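# Move the handleless tagged battery from UPS to spill tray

## Task

The tagged battery in the open UPS has lost its handle. Take it out of the UPS and leave it standing upright inside the spill tray, where it must stay once the robot lets go. Two lifting hooks are on the bench and may be used. Nothing may fall off the table or be left off it.

## Robot and tools

Robot: two seven-joint xArm7 arms, left_arm and right_arm, each ending in a parallel two-finger gripper with a wrist camera. The fingers point along the gripper's +z axis and close along its y axis. end_effector_position is the spot between the finger pads when shut, about 2 cm short of the tips. Closing pushes the tips roughly 10 mm further along +z, mostly while the pads are still over 40 mm apart.

Frame: everything uses the scene frame. Its origin is at table-top height, halfway between the nominal arm bases; +z is up, +x points out over the table, and left_arm sits on the +y side (image left/right may not match). Calibrated bases: left_arm at (+0.035, +0.368, 0) m, quat_wxyz (+1.000, 0, 0, -0.001); right_arm at (-0.051, -0.269, 0) m, quat_wxyz (+1.000, 0, 0, -0.022). Printed hand poses can be a few cm off, more at long reach. A camera stand is fixed behind the arms.

Row layout (shared by execute_actions and move): 14 numbers, each in [-1, 1]. First seven are left_arm: dx, dy, dz, rx, ry, rz, opening; last seven are right_arm in the same order. Both arms are always included. dx, dy, dz, rx, ry, rz are an offset, not a pose: they are measured along scene axes from that arm's Hand target at the start of the action or move, and 1.0 equals 0.6 m or 180 degrees. rx, ry, rz form a single rotation vector, turning about the Hand target's position. Opening is absolute: +1 fully open (0.084 m), -1 closed. To leave an arm still, send six zeros plus its current opening command (a 0 opening is itself a command).

execute_actions(actions, cameras): actions is a list of up to 15-row tables; each row is one 1/30 s step, an action is 15 steps (0.5 s), and a short table repeats its final row. Every row counts from the action's start pose, not the row before; a new action starts from the new Hand target, so repeating an offset moves further. An empty list returns state plus all camera images. cameras: list of names (cam_high, cam_left_wrist, cam_right_wrist) or ["all"]; an unknown name voids the call.

move(target, speed, blend, opening_speed, blocking, cameras): drives each gripper in a straight line to its offset. target is one row or a list of up to 15 rows, every row offset from the same starting Hand targets. speed: m/s, 0.002 to 1, default 0.25 (turning up to twice that in rad/s); one value or one per target. blend: metres of corner rounding per waypoint, 0 means stop at each. opening_speed: per second on the -1..+1 scale, at least 0.2. blocking=false returns after about 0.5 s while the move continues. The whole move is capped at 10 s. Paths do not avoid obstacles or the other arm; faster moves stray more and hit harder. The result adds a move: line: done, off_target, moving, held or fault, plus limits=paced (pose clipped) or limits=held (steps withheld). An arm not named there is done (within 3 mm and 2 degrees).

wait(seconds 0 to 10) lets time pass, holding commands. stop brakes a running move. zoom_image(camera, region [x0, y0, x1, y1] pixels, at most 504x504) enlarges part of the newest image; images are 672x504. clear_fault(arm) releases a reported torque fault. read_manual gives licence text only. finished_scene(scene) ends scene 1 or 2 irreversibly; the goal must then hold without the robot.

Results: per arm end_effector_position (m), end_effector_quat_wxyz, velocities (m/s, rad/s), Hand target (last commanded pose after clipping; next offsets start here), Joint positions (last value is finger opening in m), joint torques (include arm weight, noisy, offset), grip_measured (same scale as opening), Tool commands. "within noise" means the arm is still.

Control notes: each step the command is clipped to within 70 mm and 16 degrees of the measured pose, so grippers often stop short; a further command, even all zeros, reasserts the target, or send the remaining gap. To release a push, command the target back past the gripper. To grip, command an opening well below grip_measured; about 24 N per pad max. Large wrist turns can swing the elbow.

Avoid: dropping the battery or releasing it while moving, knocking things off the table, hard contact with the UPS, tray or table, and any touch between arms (the clearance check may hold commands, but fingers closing on the other arm count as a press). Contact torque at a joint's limit (waist 42.7, shoulder 42.9, upper arm roll 27.3, elbow 27.3, forearm roll 27.3, wrist pitch 14.7, wrist roll 15.3 N m, held weight included) or a motor saturated 1 s causes a TORQUE FAULT needing clear_fault. Long loads or stretched poses heat motors: MOTOR HOT at 65 °C, brakes for 30-60 s at 80 °C. Loose objects may get nudged occasionally. Thinking time lets the scene run on.

Each tool is called as name([rows], argument=value, ...), one row to a line, values as JSON.

## Session

execute_actions(actions=[])

Scene clock: 0.00 s.
left_arm: end_effector_position=(+0.3374, +0.0327, +0.3386) grip_measured=+1.00 end_effector_quat_wxyz=(+0.001, -0.609, +0.677, -0.413) | right_arm: end_effector_position=(+0.5810, -0.7072, +0.2078) grip_measured=+1.00 end_effector_quat_wxyz=(-0.380, +0.764, -0.276, +0.443)
Joint positions: left_arm=[-0.967 -0.626 0.152 0.477 0.267 0.252 0.644 0.084] | right_arm=[-0.903 0.901 0.161 1.973 1.316 1.049 -0.901 0.084]
Joint velocities: within noise
Joint torques (N m): no reading
Hand target: left_arm +0.3374, +0.0327, +0.3386; +0.001, -0.609, +0.677, -0.413 | right_arm +0.5810, -0.7072, +0.2078; -0.380, +0.764, -0.276, +0.443
Tool commands: left_gripper/opening=+1.0 right_gripper/opening=+1.0

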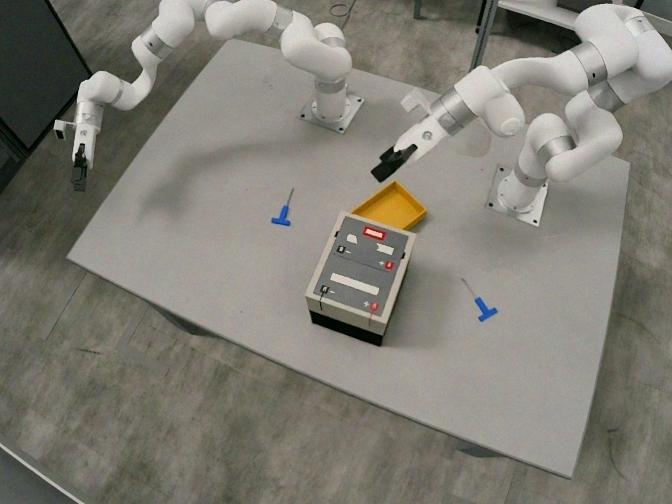

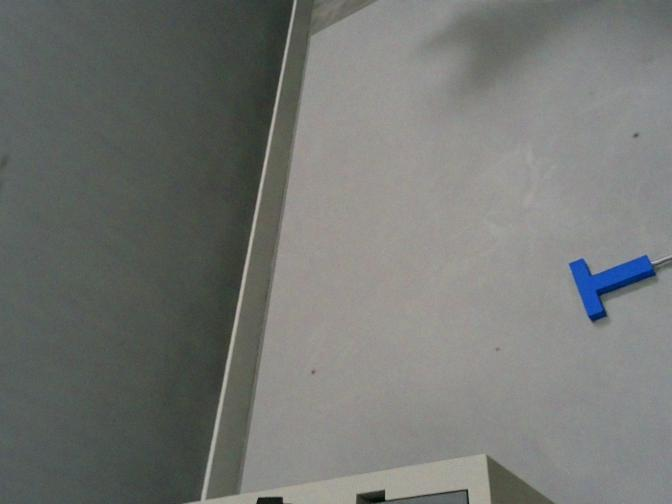

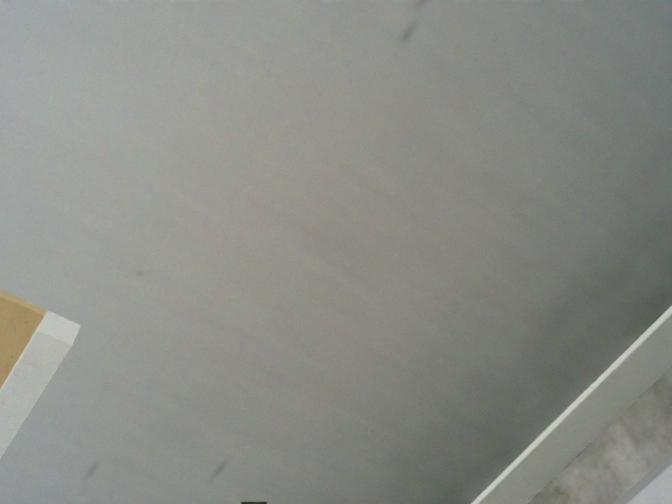

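zoom_image(camera="cam_high", region=[290, 170, 440, 350])

zoom_image(camera="cam_high", region=[260, 170, 520, 340])

Scaled by 2.800 from the camera's 672x504 image, which has a finer 960x720 frame.

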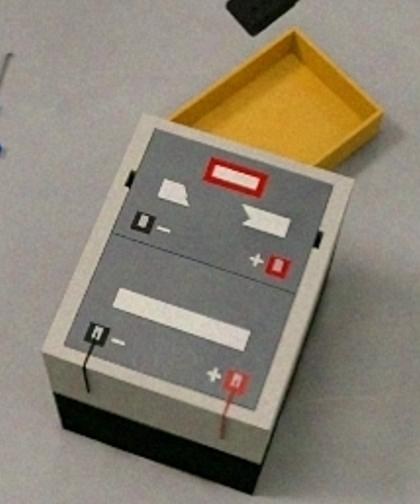

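Scaled by 1.938 from the camera's 672x504 image, which has a finer 960x720 frame.

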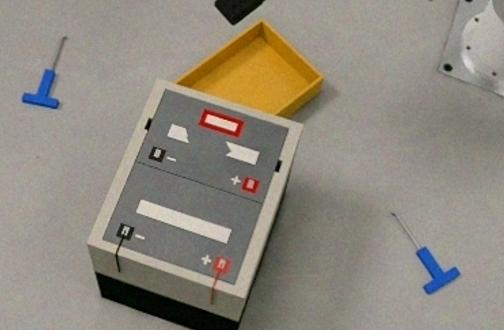

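move(target=[0.188, 0.078, 0.3, 0.192, 0.192, 0.031, 1, -0.302, 0.55, 0.404, 0.031, 0.407, -0.242, 1], cameras=["all"], speed=0.3)

Scene clock: 6.63 s.
left_arm: end_effector_position=(+0.4497, +0.0799, +0.5179) grip_measured=+1.00 end_effector_quat_wxyz=(-0.006, +0.706, -0.708, +0.026) | right_arm: end_effector_position=(+0.3998, -0.3772, +0.4502) grip_measured=+1.00 end_effector_quat_wxyz=(+0.001, +0.706, -0.708, +0.000)
Joint positions: left_arm=[-0.75 0.513 0.436 2.707 -0.265 2.165 1.045 0.084] | right_arm=[-0.448 0.055 0.273 1.827 -0.017 1.775 1.349 0.084]
Joint torques (N m): left_arm=[4.36 -21.75 -1.17 13.42 1.32 -0.54 -1.32] | right_arm=[2.25 -9.9 2.68 16.64 -1.25 -0.1 1.99]
Hand target: left_arm +0.4502, +0.0795, +0.5186; -0.001, +0.706, -0.708, +0.000 | right_arm +0.3998, -0.3772, +0.4502; +0.001, +0.706, -0.708, +0.000
Off the commanded pose: left_arm 0.001 m, 3 deg | right_arm 0.000 m, 0 deg.
elbow stopped short (left arm): the move would have taken joint 4 (elbow) straighter than the controller allows.
move: off_target (left_arm)

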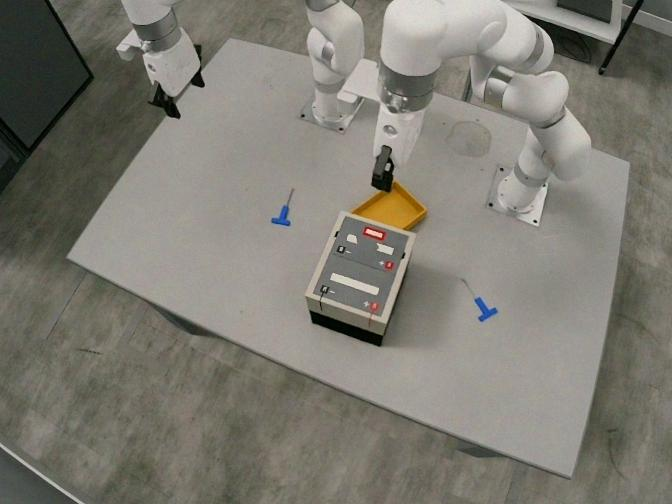

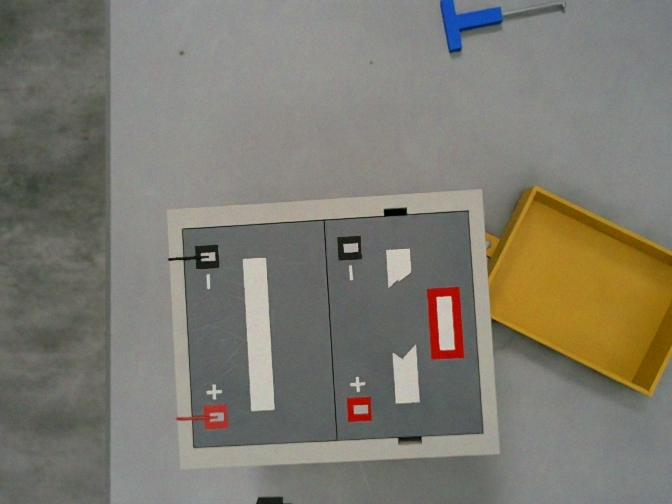

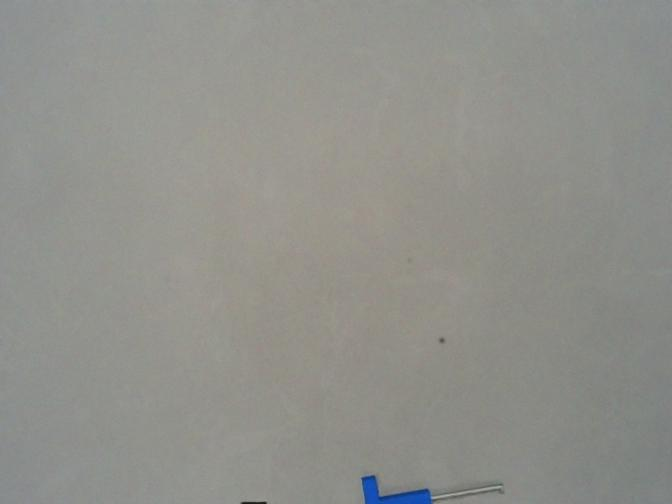

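zoom_image(camera="cam_left_wrist", region=[310, 180, 510, 330])

zoom_image(camera="cam_left_wrist", region=[310, 320, 510, 470])

zoom_image(camera="cam_left_wrist", region=[420, 0, 600, 80])

Scaled by 2.520 from the camera's 672x504 image, which has a finer 960x720 frame.

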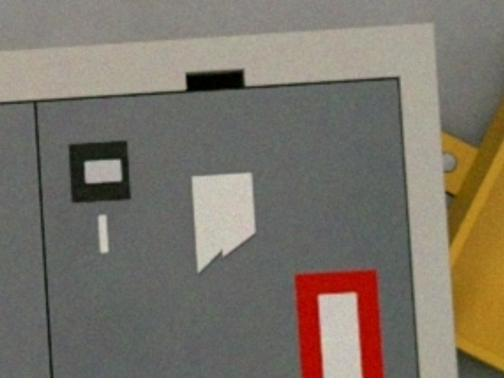

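Scaled by 2.520 from the camera's 672x504 image, which has a finer 960x720 frame.

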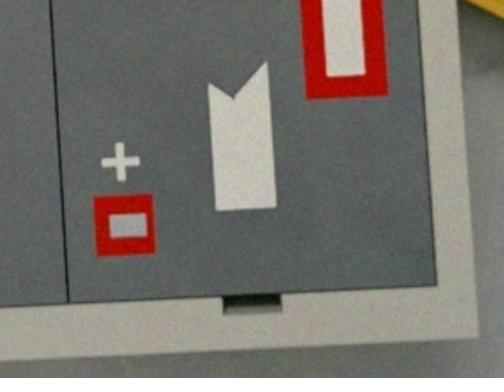

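Scaled by 2.800 from the camera's 672x504 image, which has a finer 960x720 frame.

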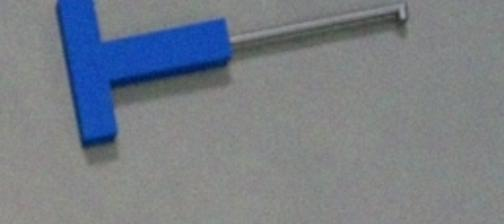

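zoom_image(camera="cam_high", region=[440, 260, 520, 330])

move(target=[-0.05, 0.45, -0.17, 0, 0, 0.5, 1, -0.083, 0.254, -0.25, 0, 0, 0.5, 1], cameras=["all"], speed=0.35)

Scaled by 6.300 from the camera's 672x504 image, which has a finer 960x720 frame.

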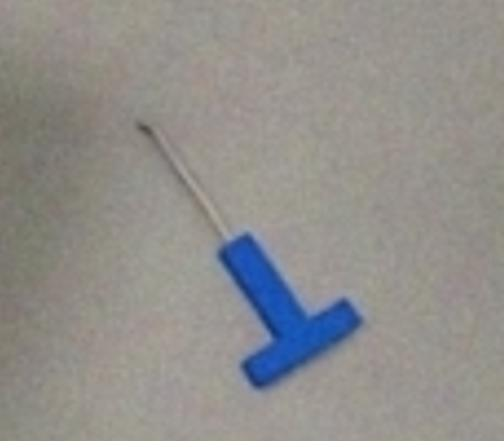

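Scene clock: 13.20 s.
left_arm: end_effector_position=(+0.4202, +0.3495, +0.4166) grip_measured=+1.00 end_effector_quat_wxyz=(+0.000, +1.000, -0.002, -0.001) | right_arm: end_effector_position=(+0.3500, -0.2248, +0.3002) grip_measured=+1.00 end_effector_quat_wxyz=(+0.001, +1.000, -0.001, +0.001)
Joint positions: left_arm=[-0.782 -0.328 0.572 1.392 0.176 1.671 -0.216 0.084] | right_arm=[-0.228 -0.275 0.336 1.057 0.091 1.317 0.031 0.084]
Joint torques (N m): left_arm=[4.27 -13.69 -0.76 12.03 1.44 -3.52 -1.29] | right_arm=[2.41 -16.06 -1.79 11.94 1.13 -3.07 -2.17]
Hand target: left_arm +0.4202, +0.3495, +0.4166; +0.000, +1.000, -0.001, -0.001 | right_arm +0.3500, -0.2248, +0.3002; +0.001, +1.000, -0.001, +0.001
Off the commanded pose: left_arm 0.000 m, 0 deg | right_arm 0.000 m, 0 deg.
move: done

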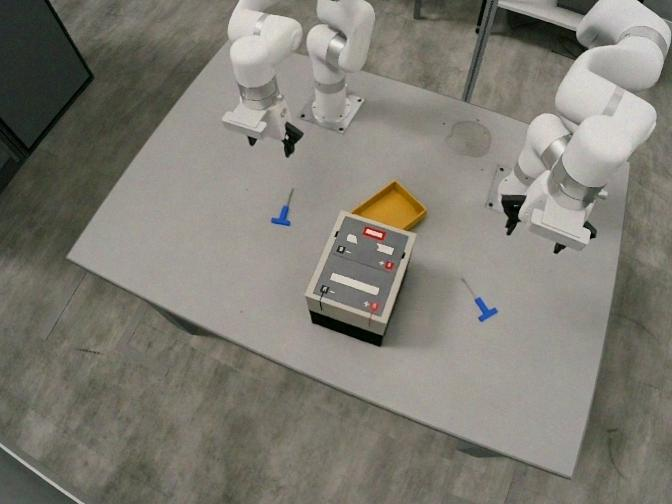

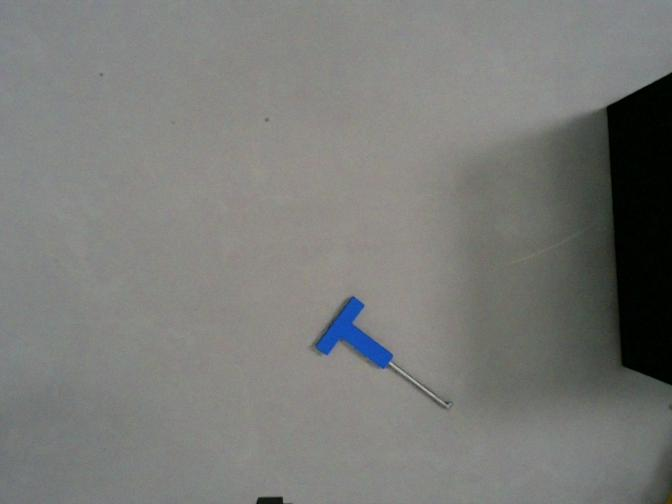

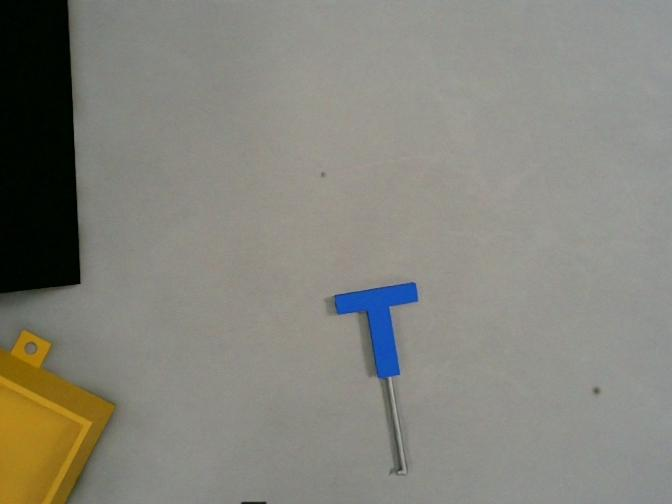

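zoom_image(camera="cam_left_wrist", region=[300, 285, 480, 420])

zoom_image(camera="cam_right_wrist", region=[310, 270, 490, 500])

Scaled by 2.800 from the camera's 672x504 image, which has a finer 960x720 frame.

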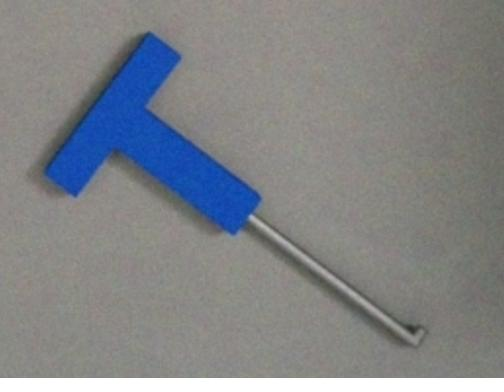

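Scaled by 2.191 from the camera's 672x504 image, which has a finer 960x720 frame.

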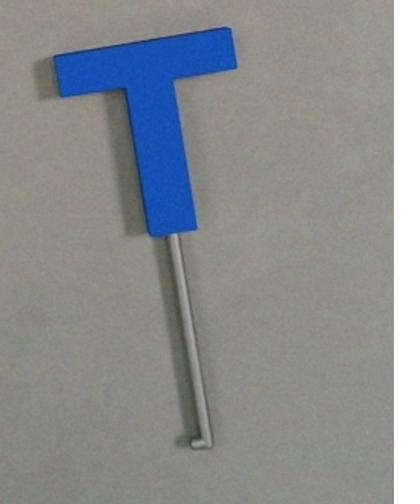

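move(target=[-0.018, 0.008, -0.41, 0, 0, 0.3, 1, 0.01, 0, -0.217, 0, 0, 0.05, 1], cameras=["cam_left_wrist", "cam_right_wrist"], speed=0.35)

move(target=[0, 0, -0.117, 0, 0, 0, 1, 0, 0, -0.117, 0, 0, 0, 1], cameras=["cam_left_wrist", "cam_right_wrist"], speed=0.35)

Scene clock: 16.73 s.
left_arm: end_effector_position=(+0.4094, +0.3543, +0.1706) grip_measured=+1.00 end_effector_quat_wxyz=(+0.000, +0.892, +0.453, -0.001) | right_arm: end_effector_position=(+0.3560, -0.2248, +0.1700) grip_measured=+1.00 end_effector_quat_wxyz=(+0.001, +0.997, +0.077, +0.001)
Joint positions: left_arm=[-0.607 -0.298 0.551 0.683 0.189 0.949 -1.128 0.084] | right_arm=[-0.211 -0.146 0.356 0.793 0.061 0.929 -0.095 0.084]
Joint torques (N m): left_arm=[4.49 -6.45 -0.14 12.15 -1.35 -3.4 -1.42] | right_arm=[2.15 -6.48 1.27 11.17 -1.19 -3.05 -2.16]
Hand target: left_arm +0.4094, +0.3543, +0.1706; +0.000, +0.892, +0.453, -0.001 | right_arm +0.3560, -0.2248, +0.1700; +0.001, +0.997, +0.077, +0.001
Off the commanded pose: left_arm 0.000 m, 0 deg | right_arm 0.000 m, 0 deg.
move: done
Images, in order (width x height): cam_left_wrist 672x504, cam_right_wrist 672x504.

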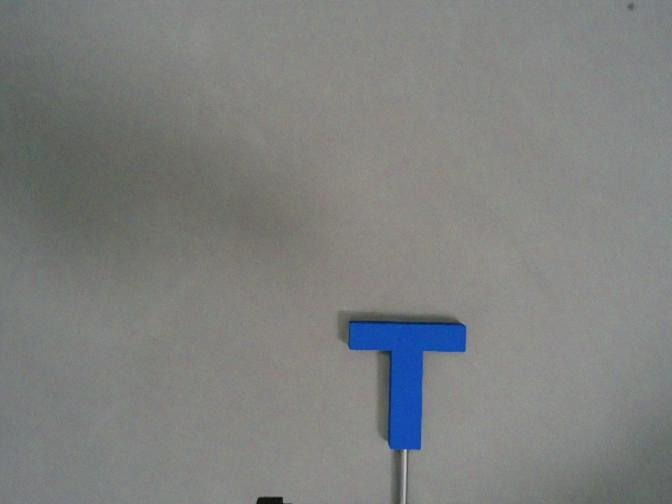

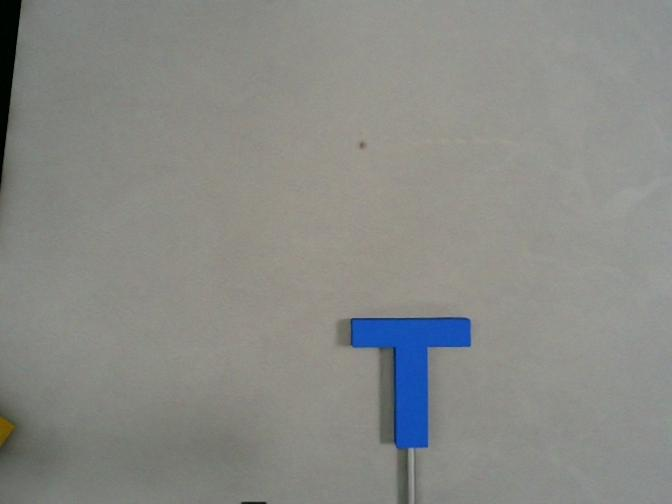

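Scene clock: 17.67 s.
left_arm: end_effector_position=(+0.4093, +0.3543, +0.1004) grip_measured=+1.00 end_effector_quat_wxyz=(+0.000, +0.892, +0.453, -0.001) | right_arm: end_effector_position=(+0.3560, -0.2248, +0.0999) grip_measured=+1.00 end_effector_quat_wxyz=(+0.001, +0.997, +0.077, +0.001)
Joint positions: left_arm=[-0.628 -0.138 0.599 0.587 0.118 0.706 -1.064 0.084] | right_arm=[-0.214 -0.006 0.367 0.704 0.001 0.709 -0.047 0.084]
Joint torques (N m): left_arm=[-3.79 -8 0.89 16.48 -1.36 -3.46 1.32] | right_arm=[-2.56 -7.73 2.18 9.81 -1.27 -3.11 1.92]
Hand target: left_arm +0.4094, +0.3543, +0.1004; +0.000, +0.892, +0.453, -0.001 | right_arm +0.3560, -0.2248, +0.0998; +0.001, +0.997, +0.077, +0.001
Off the commanded pose: left_arm 0.000 m, 0 deg | right_arm 0.000 m, 0 deg.
move: done
Images, in order (width x height): cam_left_wrist 672x504, cam_right_wrist 672x504.

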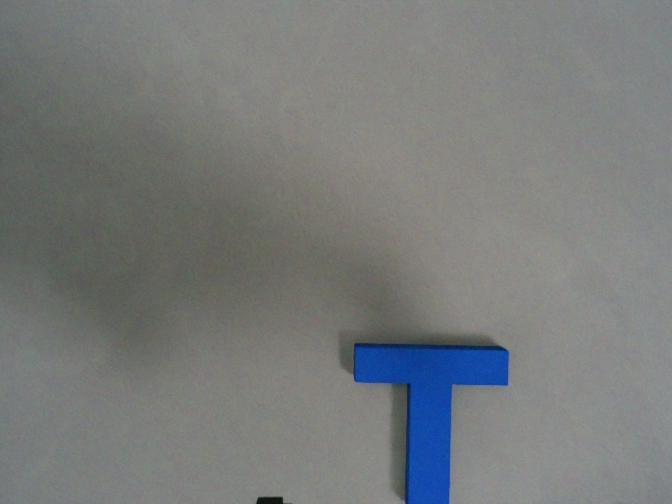

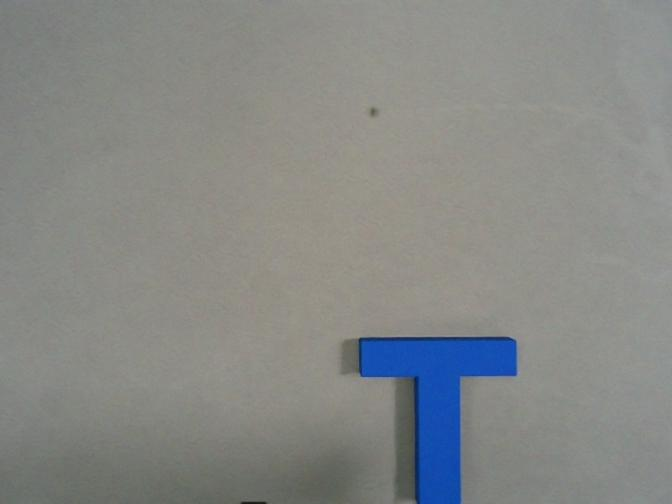

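move(target=[0, 0, 0, 0, 0, 0, -1, 0, 0, 0, 0, 0, 0, -1], cameras=["cam_left_wrist", "cam_right_wrist"])

Scene clock: 19.07 s.
left_arm: end_effector_position=(+0.4094, +0.3543, +0.1004) grip_measured=-1.00 end_effector_quat_wxyz=(+0.000, +0.892, +0.453, -0.001) | right_arm: end_effector_position=(+0.3560, -0.2248, +0.0998) grip_measured=-1.00 end_effector_quat_wxyz=(+0.001, +0.997, +0.077, +0.001)
Joint positions: left_arm=[-0.628 -0.137 0.599 0.587 0.118 0.706 -1.064 0] | right_arm=[-0.214 -0.006 0.367 0.704 0.001 0.709 -0.047 0]
Joint torques (N m): left_arm=[-3.9 -8.37 0.8 16.14 -1.38 -3.23 1.21] | right_arm=[-2.58 -8.29 1.67 10.62 -1.19 -2.75 1.95]
Hand target: left_arm +0.4094, +0.3543, +0.1004; +0.000, +0.892, +0.453, -0.001 | right_arm +0.3560, -0.2248, +0.0998; +0.001, +0.997, +0.077, +0.001
Off the commanded pose: left_arm 0.000 m, 0 deg | right_arm 0.000 m, 0 deg.
move: done
Images, in order (width x height): cam_left_wrist 672x504, cam_right_wrist 672x504.

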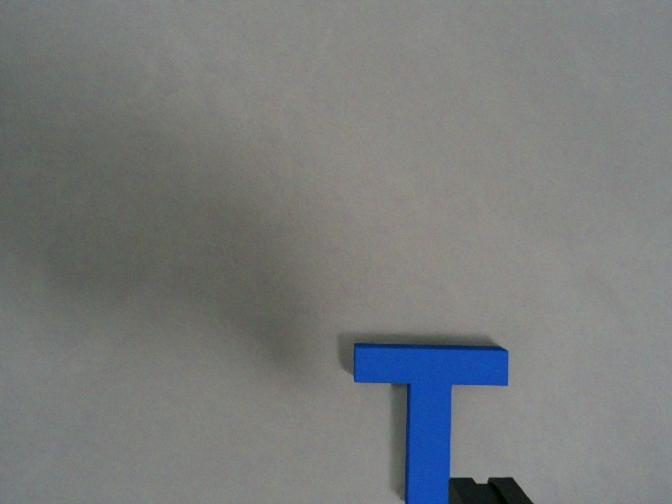

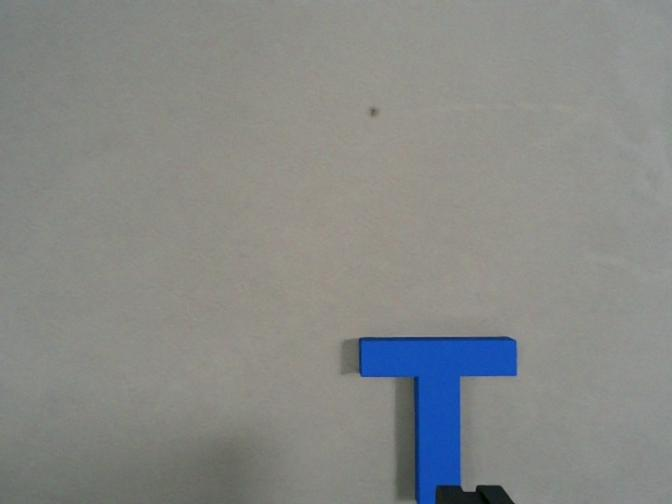

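zoom_image(camera="cam_left_wrist", region=[400, 420, 560, 504])

zoom_image(camera="cam_right_wrist", region=[400, 420, 560, 504])

Scaled by 3.150 from the camera's 672x504 image, which has a finer 960x720 frame.

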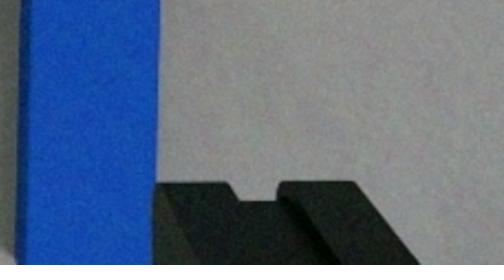

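Scaled by 3.150 from the camera's 672x504 image, which has a finer 960x720 frame.

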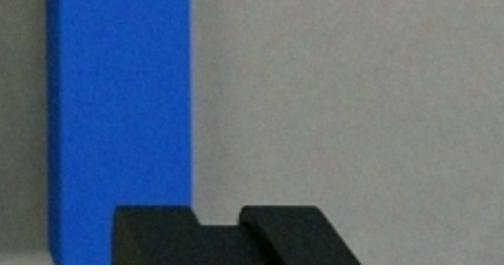

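move(target=[0.0013, 0.0052, -0.12, 0, 0, 0, -0.286, 0.0162, -0.0055, -0.12, 0, 0, 0, -0.286], cameras=["cam_left_wrist", "cam_right_wrist"], speed=0.15)

Scene clock: 21.40 s.
left_arm: end_effector_position=(+0.4102, +0.3574, +0.0284) grip_measured=-0.30 end_effector_quat_wxyz=(+0.000, +0.892, +0.453, -0.001) | right_arm: end_effector_position=(+0.3657, -0.2281, +0.0278) grip_measured=-0.30 end_effector_quat_wxyz=(+0.001, +0.997, +0.077, +0.001)
Joint positions: left_arm=[-0.639 0.114 0.592 0.549 -0.145 0.46 -0.86 0.031] | right_arm=[-0.206 0.217 0.334 0.703 -0.15 0.501 0.054 0.031]
Joint torques (N m): left_arm=[4.29 -11.04 -1.3 14.83 -1.25 -3.5 1.25] | right_arm=[2.39 -10.22 -1.2 14.05 -1.19 -3.13 1.95]
Hand target: left_arm +0.4102, +0.3574, +0.0284; +0.000, +0.892, +0.453, -0.001 | right_arm +0.3657, -0.2281, +0.0278; +0.001, +0.997, +0.077, +0.001
Off the commanded pose: left_arm 0.000 m, 0 deg | right_arm 0.000 m, 0 deg.
move: done
Images, in order (width x height): cam_left_wrist 672x504, cam_right_wrist 672x504.

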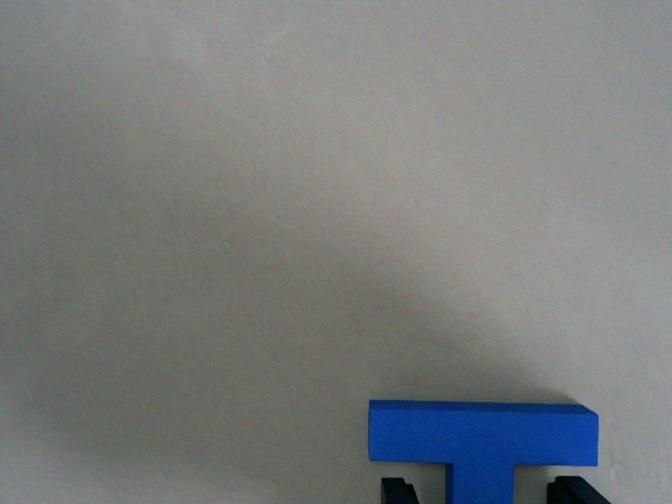

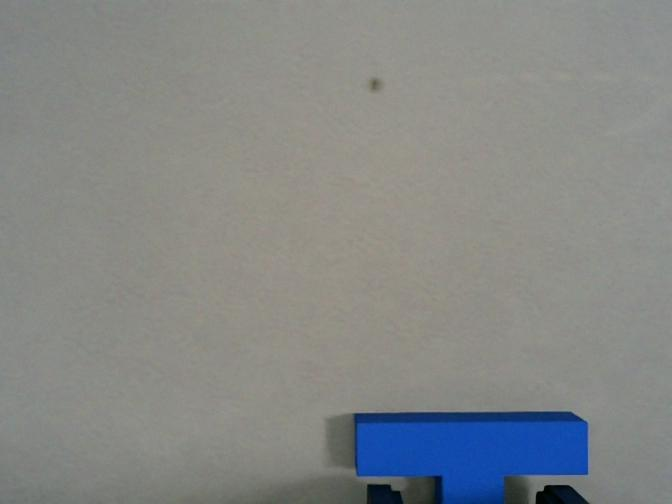

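move(target=[0, 0, -0.014, 0, 0, 0, -0.286, 0, 0, -0.013, 0, 0, 0, -0.286], speed=0.05)

move(target=[0, 0, 0, 0, 0, 0, -1, 0, 0, 0, 0, 0, 0, -1], cameras=["cam_left_wrist", "cam_right_wrist"], opening_speed=1.0)

Scene clock: 22.60 s.
left_arm: end_effector_position=(+0.4103, +0.3574, +0.0202) grip_measured=-0.30 end_effector_quat_wxyz=(+0.000, +0.892, +0.453, -0.001) | right_arm: end_effector_position=(+0.3658, -0.2281, +0.0201) grip_measured=-0.30 end_effector_quat_wxyz=(+0.001, +0.997, +0.077, +0.001)
Joint positions: left_arm=[-0.63 0.146 0.575 0.55 -0.192 0.435 -0.826 0.031] | right_arm=[-0.2 0.24 0.325 0.703 -0.169 0.479 0.067 0.031]
Joint torques (N m): left_arm=[4.13 -1.36 -2.12 8.96 -1.64 -3.83 1.33] | right_arm=[2.15 -8.6 -1.4 8.57 -1.28 -3.33 2.08]
Hand target: left_arm +0.4102, +0.3574, +0.0200; +0.000, +0.892, +0.453, -0.001 | right_arm +0.3657, -0.2281, +0.0200; +0.001, +0.997, +0.077, +0.001
Off the commanded pose: left_arm 0.000 m, 0 deg | right_arm 0.000 m, 0 deg.
move: done

Scene clock: 23.53 s.
left_arm: end_effector_position=(+0.4102, +0.3575, +0.0200) grip_measured=-0.69 end_effector_quat_wxyz=(+0.000, +0.892, +0.453, -0.001) | right_arm: end_effector_position=(+0.3658, -0.2281, +0.0201) grip_measured=-0.69 end_effector_quat_wxyz=(+0.001, +0.997, +0.077, +0.001)
Joint positions: left_arm=[-0.63 0.146 0.575 0.549 -0.192 0.435 -0.826 0.014] | right_arm=[-0.2 0.24 0.325 0.703 -0.169 0.479 0.067 0.014]
Joint torques (N m): left_arm=[-1.4 7.02 -5.52 -4.87 -1.34 1.13 0.91] | right_arm=[-2.64 -3.43 -5.89 2.63 -0.2 1.88 1.18]
Hand target: left_arm +0.4102, +0.3574, +0.0200; +0.000, +0.892, +0.453, -0.001 | right_arm +0.3657, -0.2281, +0.0200; +0.001, +0.997, +0.077, +0.001
Off the commanded pose: left_arm 0.000 m, 0 deg | right_arm 0.000 m, 0 deg.
move: done
Images, in order (width x height): cam_left_wrist 672x504, cam_right_wrist 672x504.

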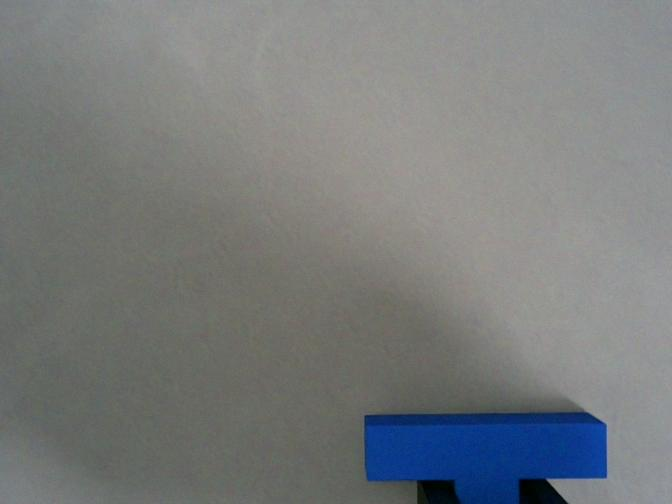

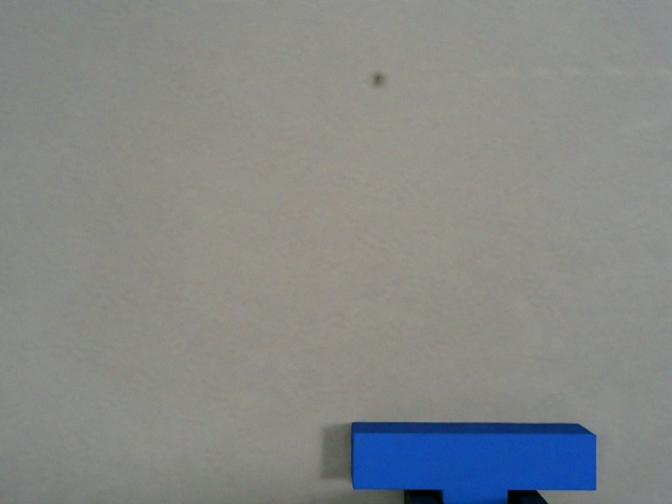

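move([
  [0, 0, 0.35, 0, 0, 0, -1, 0, 0, 0.25, 0, 0, 0, -1],
  [-0.06, -0.52, 0.66, 0, 0, -0.3, -1, 0, -0.2, 0.5, 0, 0, -0.05, -1],
], cameras=["all"], speed=0.3, blend=0.05)

Scene clock: 27.47 s.
left_arm: end_effector_position=(+0.3741, +0.0454, +0.4160) grip_measured=-0.69 end_effector_quat_wxyz=(+0.000, +1.000, -0.001, -0.001) | right_arm: end_effector_position=(+0.3657, -0.3481, +0.3200) grip_measured=-0.69 end_effector_quat_wxyz=(+0.001, +1.000, -0.001, +0.001)
Joint positions: left_arm=[-0.999 0.02 0.244 1.682 -0.006 1.665 -0.753 0.014] | right_arm=[-0.358 -0.193 0.193 1.178 0.036 1.366 -0.217 0.014]
Joint torques (N m): left_arm=[-2.36 -16.08 -1.13 18.84 -1.29 -0.42 1.21] | right_arm=[-2.44 -6.97 -3.64 18.44 -1.19 -0.14 -2.13]
Hand target: left_arm +0.3742, +0.0454, +0.4160; +0.000, +1.000, -0.001, -0.001 | right_arm +0.3657, -0.3481, +0.3200; +0.001, +1.000, -0.001, +0.001
Off the commanded pose: left_arm 0.000 m, 0 deg | right_arm 0.000 m, 0 deg.
move: done

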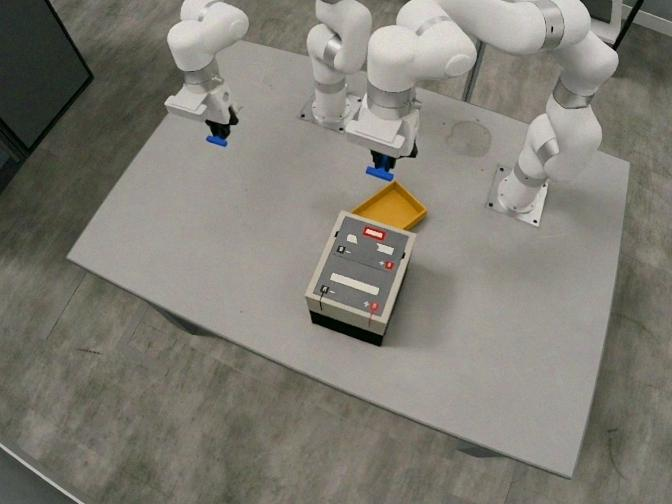

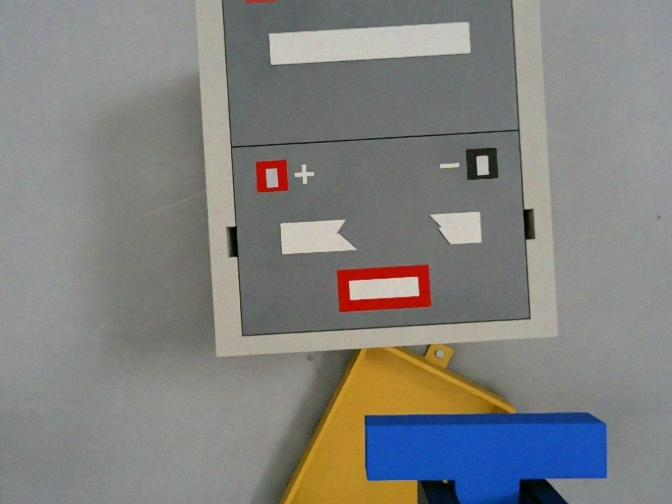

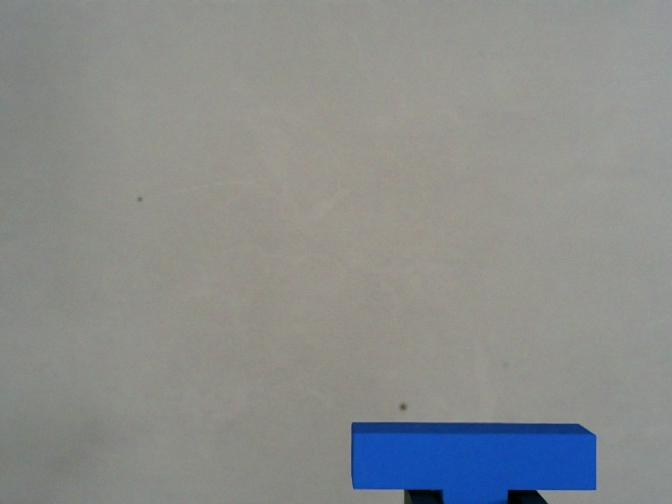

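move(target=[0, 0, -0.16, 0, 0, 0, -1, 0, 0, 0, 0, 0, 0, -1], cameras=["cam_left_wrist"], speed=0.3)

zoom_image(camera="cam_left_wrist", region=[130, 180, 280, 300])

zoom_image(camera="cam_left_wrist", region=[520, 150, 670, 270])

Scene clock: 28.80 s.
left_arm: end_effector_position=(+0.3742, +0.0454, +0.3200) grip_measured=-0.69 end_effector_quat_wxyz=(+0.000, +1.000, -0.001, -0.001) | right_arm: end_effector_position=(+0.3657, -0.3481, +0.3200) grip_measured=-0.69 end_effector_quat_wxyz=(+0.001, +1.000, -0.001, +0.001)
Joint positions: left_arm=[-1.004 -0.04 0.239 1.337 0.009 1.378 -0.765 0.014] | right_arm=[-0.358 -0.193 0.193 1.179 0.036 1.366 -0.217 0.014]
Joint torques (N m): left_arm=[-3.91 -24.71 -2.11 13.37 1.41 -3.58 -1.3] | right_arm=[-2.64 -7.09 -3.7 18.47 -1.12 -0.29 -2.11]
Hand target: left_arm +0.3742, +0.0454, +0.3200; +0.000, +1.000, -0.001, -0.001 | right_arm +0.3657, -0.3481, +0.3200; +0.001, +1.000, -0.001, +0.001
Off the commanded pose: left_arm 0.000 m, 0 deg | right_arm 0.000 m, 0 deg.
move: done
Images, in order (width x height): cam_left_wrist 672x504.

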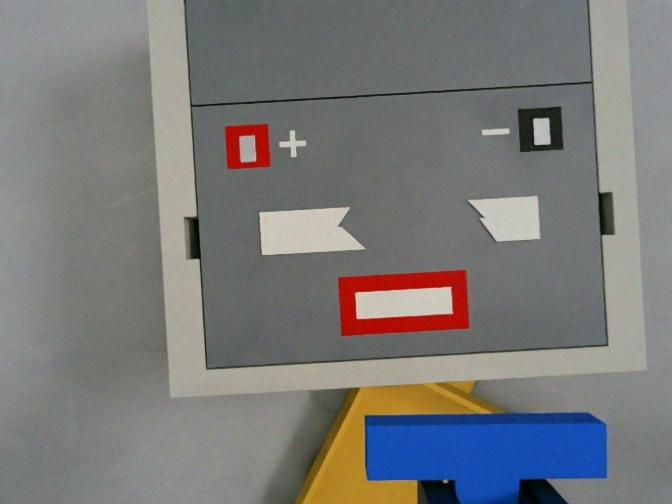

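Scaled by 3.360 from the camera's 672x504 image, which has a finer 960x720 frame.

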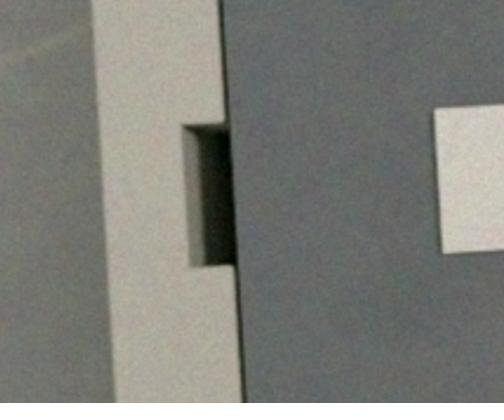

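Scaled by 3.360 from the camera's 672x504 image, which has a finer 960x720 frame.

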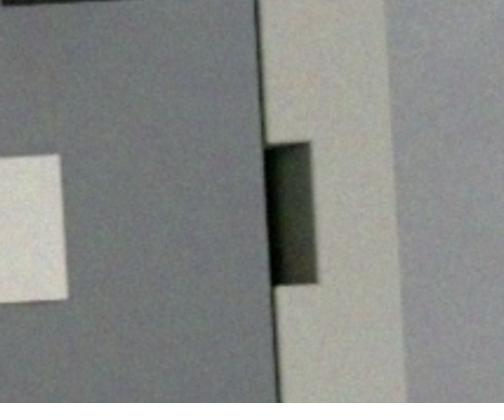

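move(target=[0.005, 0.1125, -0.12, 0, 0, 0, -1, 0, 0, 0, 0, 0, 0, -1], cameras=["cam_left_wrist"], speed=0.2)

zoom_image(camera="cam_left_wrist", region=[310, 180, 460, 300])

Scene clock: 32.37 s.
left_arm: end_effector_position=(+0.3772, +0.1129, +0.2480) grip_measured=-0.69 end_effector_quat_wxyz=(+0.000, +1.000, -0.001, -0.001) | right_arm: end_effector_position=(+0.3657, -0.3481, +0.3200) grip_measured=-0.69 end_effector_quat_wxyz=(+0.001, +1.000, -0.001, +0.001)
Joint positions: left_arm=[-0.952 -0.166 0.294 1.004 0.051 1.165 -0.68 0.014] | right_arm=[-0.358 -0.193 0.193 1.179 0.036 1.366 -0.217 0.014]
Joint torques (N m): left_arm=[4.56 -21.42 1.18 13.36 1.45 -3.58 1.21] | right_arm=[-2.56 -7.03 -3.7 18.47 -1.06 -0.71 -2.08]
Hand target: left_arm +0.3772, +0.1129, +0.2480; +0.000, +1.000, -0.001, -0.001 | right_arm +0.3657, -0.3481, +0.3200; +0.001, +1.000, -0.001, +0.001
Off the commanded pose: left_arm 0.000 m, 0 deg | right_arm 0.000 m, 0 deg.
move: done
Images, in order (width x height): cam_left_wrist 672x504.

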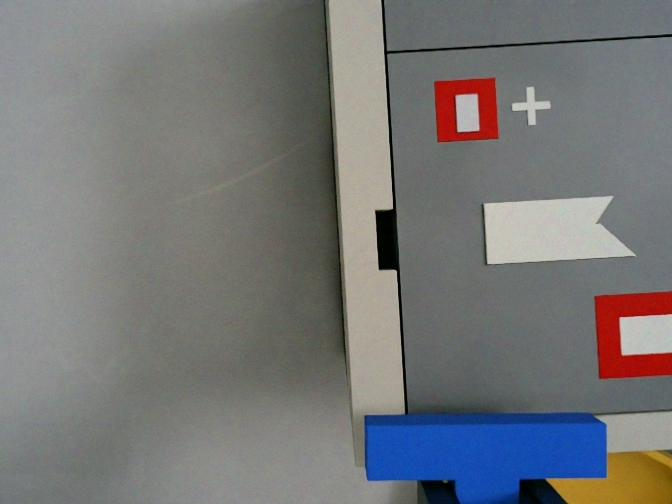

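Scaled by 3.360 from the camera's 672x504 image, which has a finer 960x720 frame.

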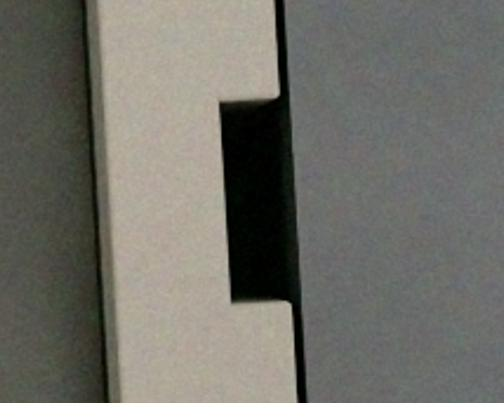

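move([
  [0, 0, 0.167, 0, 0, 0, -1, 0, 0, 0.05, 0, 0, 0, -1],
  [-0.062, 0.228, 0.22, 0, -0.5, 0, -1, 0.024, 0.1635, 0.1, 0, -0.5, 0, -1],
  [0.117, 0.212, 0.187, -0.3722, -0.3929, -0.3722, -1, 0.153, 0.38, 0.067, 0.3976, -0.3766, 0.3976, -1],
], cameras=["all"], speed=0.4, blend=0.02)

Scene clock: 39.57 s.
left_arm: end_effector_position=(+0.4474, +0.2401, +0.3602) grip_measured=-0.69 end_effector_quat_wxyz=(+0.485, +0.513, -0.487, +0.514) | right_arm: end_effector_position=(+0.4575, -0.1201, +0.3602) grip_measured=-0.69 end_effector_quat_wxyz=(+0.514, -0.487, -0.512, -0.486)
Joint positions: left_arm=[-1.94 -1.492 1.347 1.362 3.17 -0.931 -1.821 0.014] | right_arm=[-0.221 0.877 0.175 1.957 -1.784 -1.692 1.09 0.014]
Joint torques (N m): left_arm=[-4.11 26.08 -11.69 4.87 -0.65 -0.77 1.21] | right_arm=[-2.57 -20.87 6.56 14.55 -0.08 -2.07 1.89]
Hand target: left_arm +0.4474, +0.2401, +0.3602; +0.485, +0.513, -0.487, +0.514 | right_arm +0.4575, -0.1201, +0.3602; +0.514, -0.487, -0.512, -0.486
Off the commanded pose: left_arm 0.000 m, 0 deg | right_arm 0.000 m, 0 deg.
joint sent to its limit (right arm) — joint 6 (wrist pitch), lower limit. The joint targets still meet the commanded pose.
move: done

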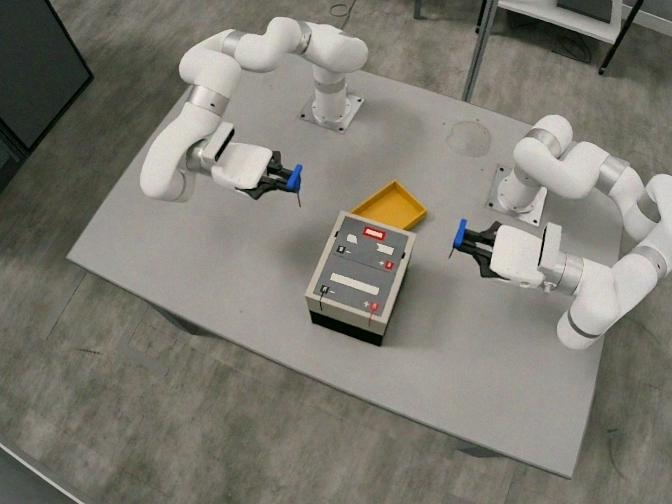

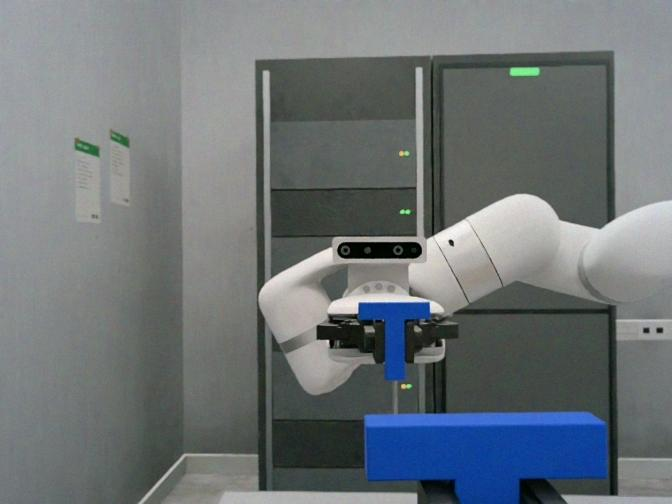

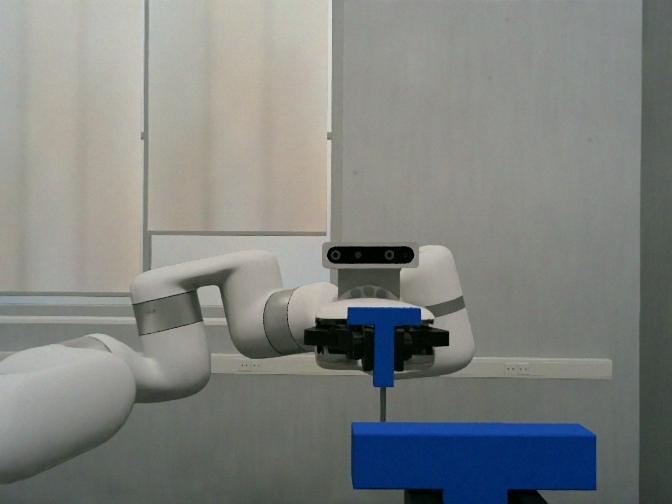

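move([
  [-0.0035, -0.1527, -0.02, 0, 0, 0.0833, -1, -0.003, 0.1355, -0.02, 0, 0, -0.0833, -1],
  [-0.0035, -0.1527, -0.092, 0, 0, 0.0833, -1, -0.003, 0.1355, -0.092, 0, 0, -0.0833, -1],
], cameras=["all"], speed=0.2)

zoom_image(camera="cam_high", region=[300, 170, 450, 290])

zoom_image(camera="cam_left_wrist", region=[330, 280, 480, 440])

zoom_image(camera="cam_right_wrist", region=[300, 280, 480, 440])

Scene clock: 42.00 s.
left_arm: end_effector_position=(+0.4453, +0.1485, +0.3050) grip_measured=-0.69 end_effector_quat_wxyz=(+0.414, +0.572, -0.416, +0.573) | right_arm: end_effector_position=(+0.4557, -0.0388, +0.3051) grip_measured=-0.69 end_effector_quat_wxyz=(-0.446, +0.549, +0.444, +0.549)
Joint positions: left_arm=[-1.857 -1.523 1.442 0.952 3.246 -0.349 -1.799 0.014] | right_arm=[-0.188 0.693 0.226 1.362 -1.541 -1.365 0.67 0.014]
Joint torques (N m): left_arm=[4.31 10.63 -11.72 -1.34 -0.52 2.3 1.26] | right_arm=[2.2 -17.03 2.8 7.16 2.12 -3.08 -2.17]
Hand target: left_arm +0.4453, +0.1485, +0.3050; +0.414, +0.572, -0.416, +0.573 | right_arm +0.4557, -0.0388, +0.3050; -0.446, +0.549, +0.444, +0.549
Off the commanded pose: left_arm 0.000 m, 0 deg | right_arm 0.000 m, 0 deg.
move: done

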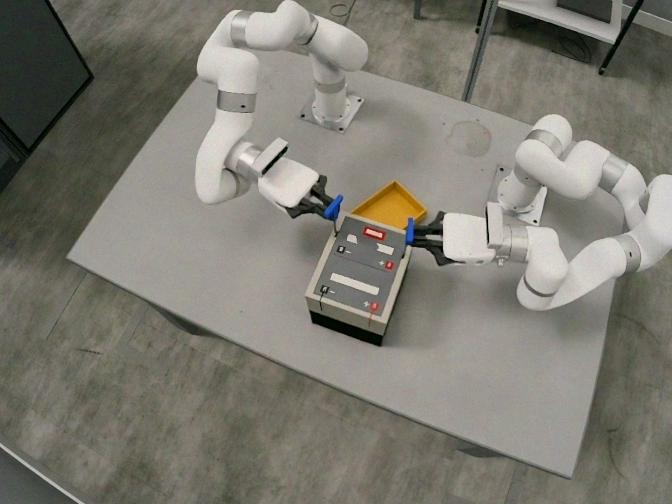

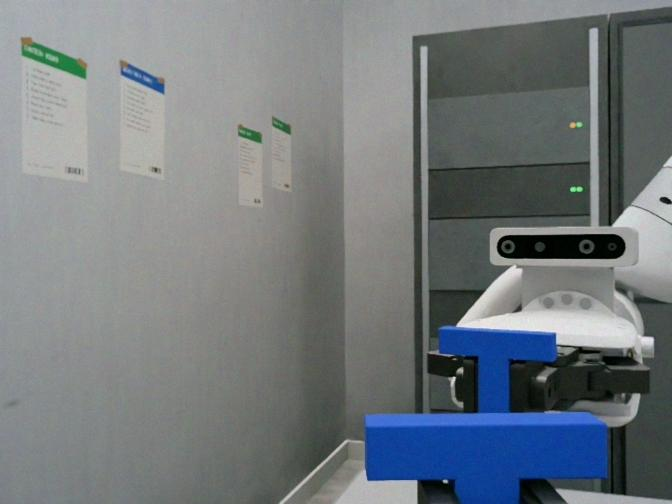

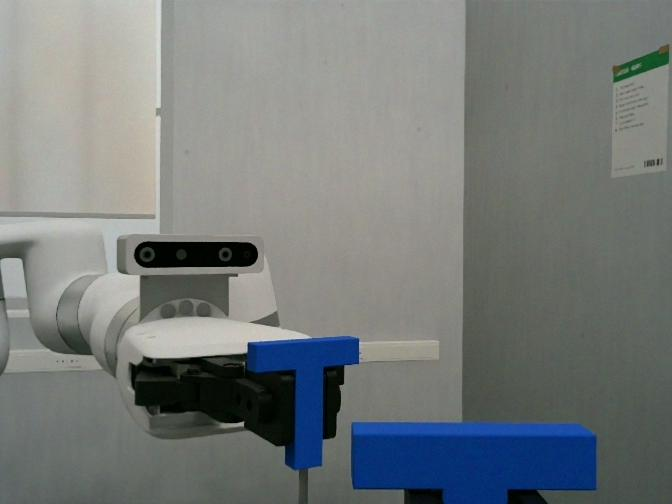

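Scaled by 3.360 from the camera's 672x504 image, which has a finer 960x720 frame.

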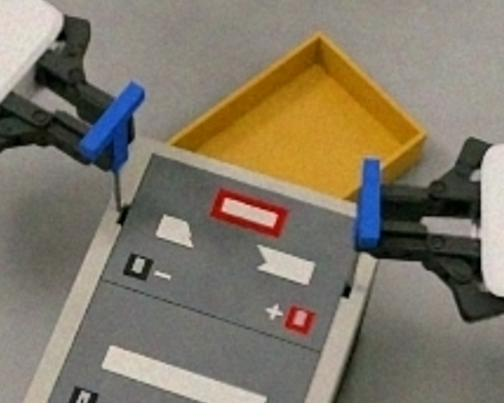

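Scaled by 3.150 from the camera's 672x504 image, which has a finer 960x720 frame.

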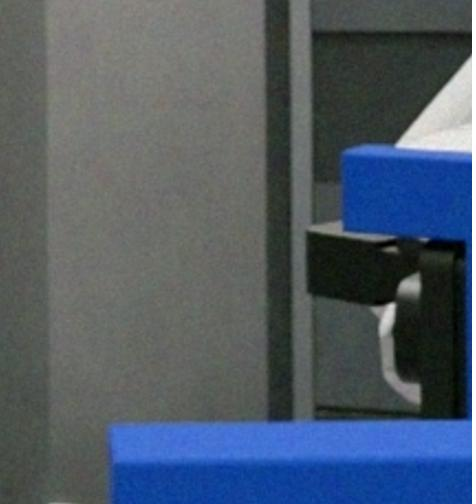

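Scaled by 2.800 from the camera's 672x504 image, which has a finer 960x720 frame.

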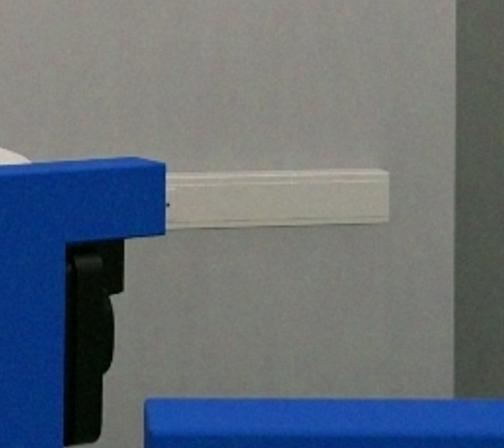

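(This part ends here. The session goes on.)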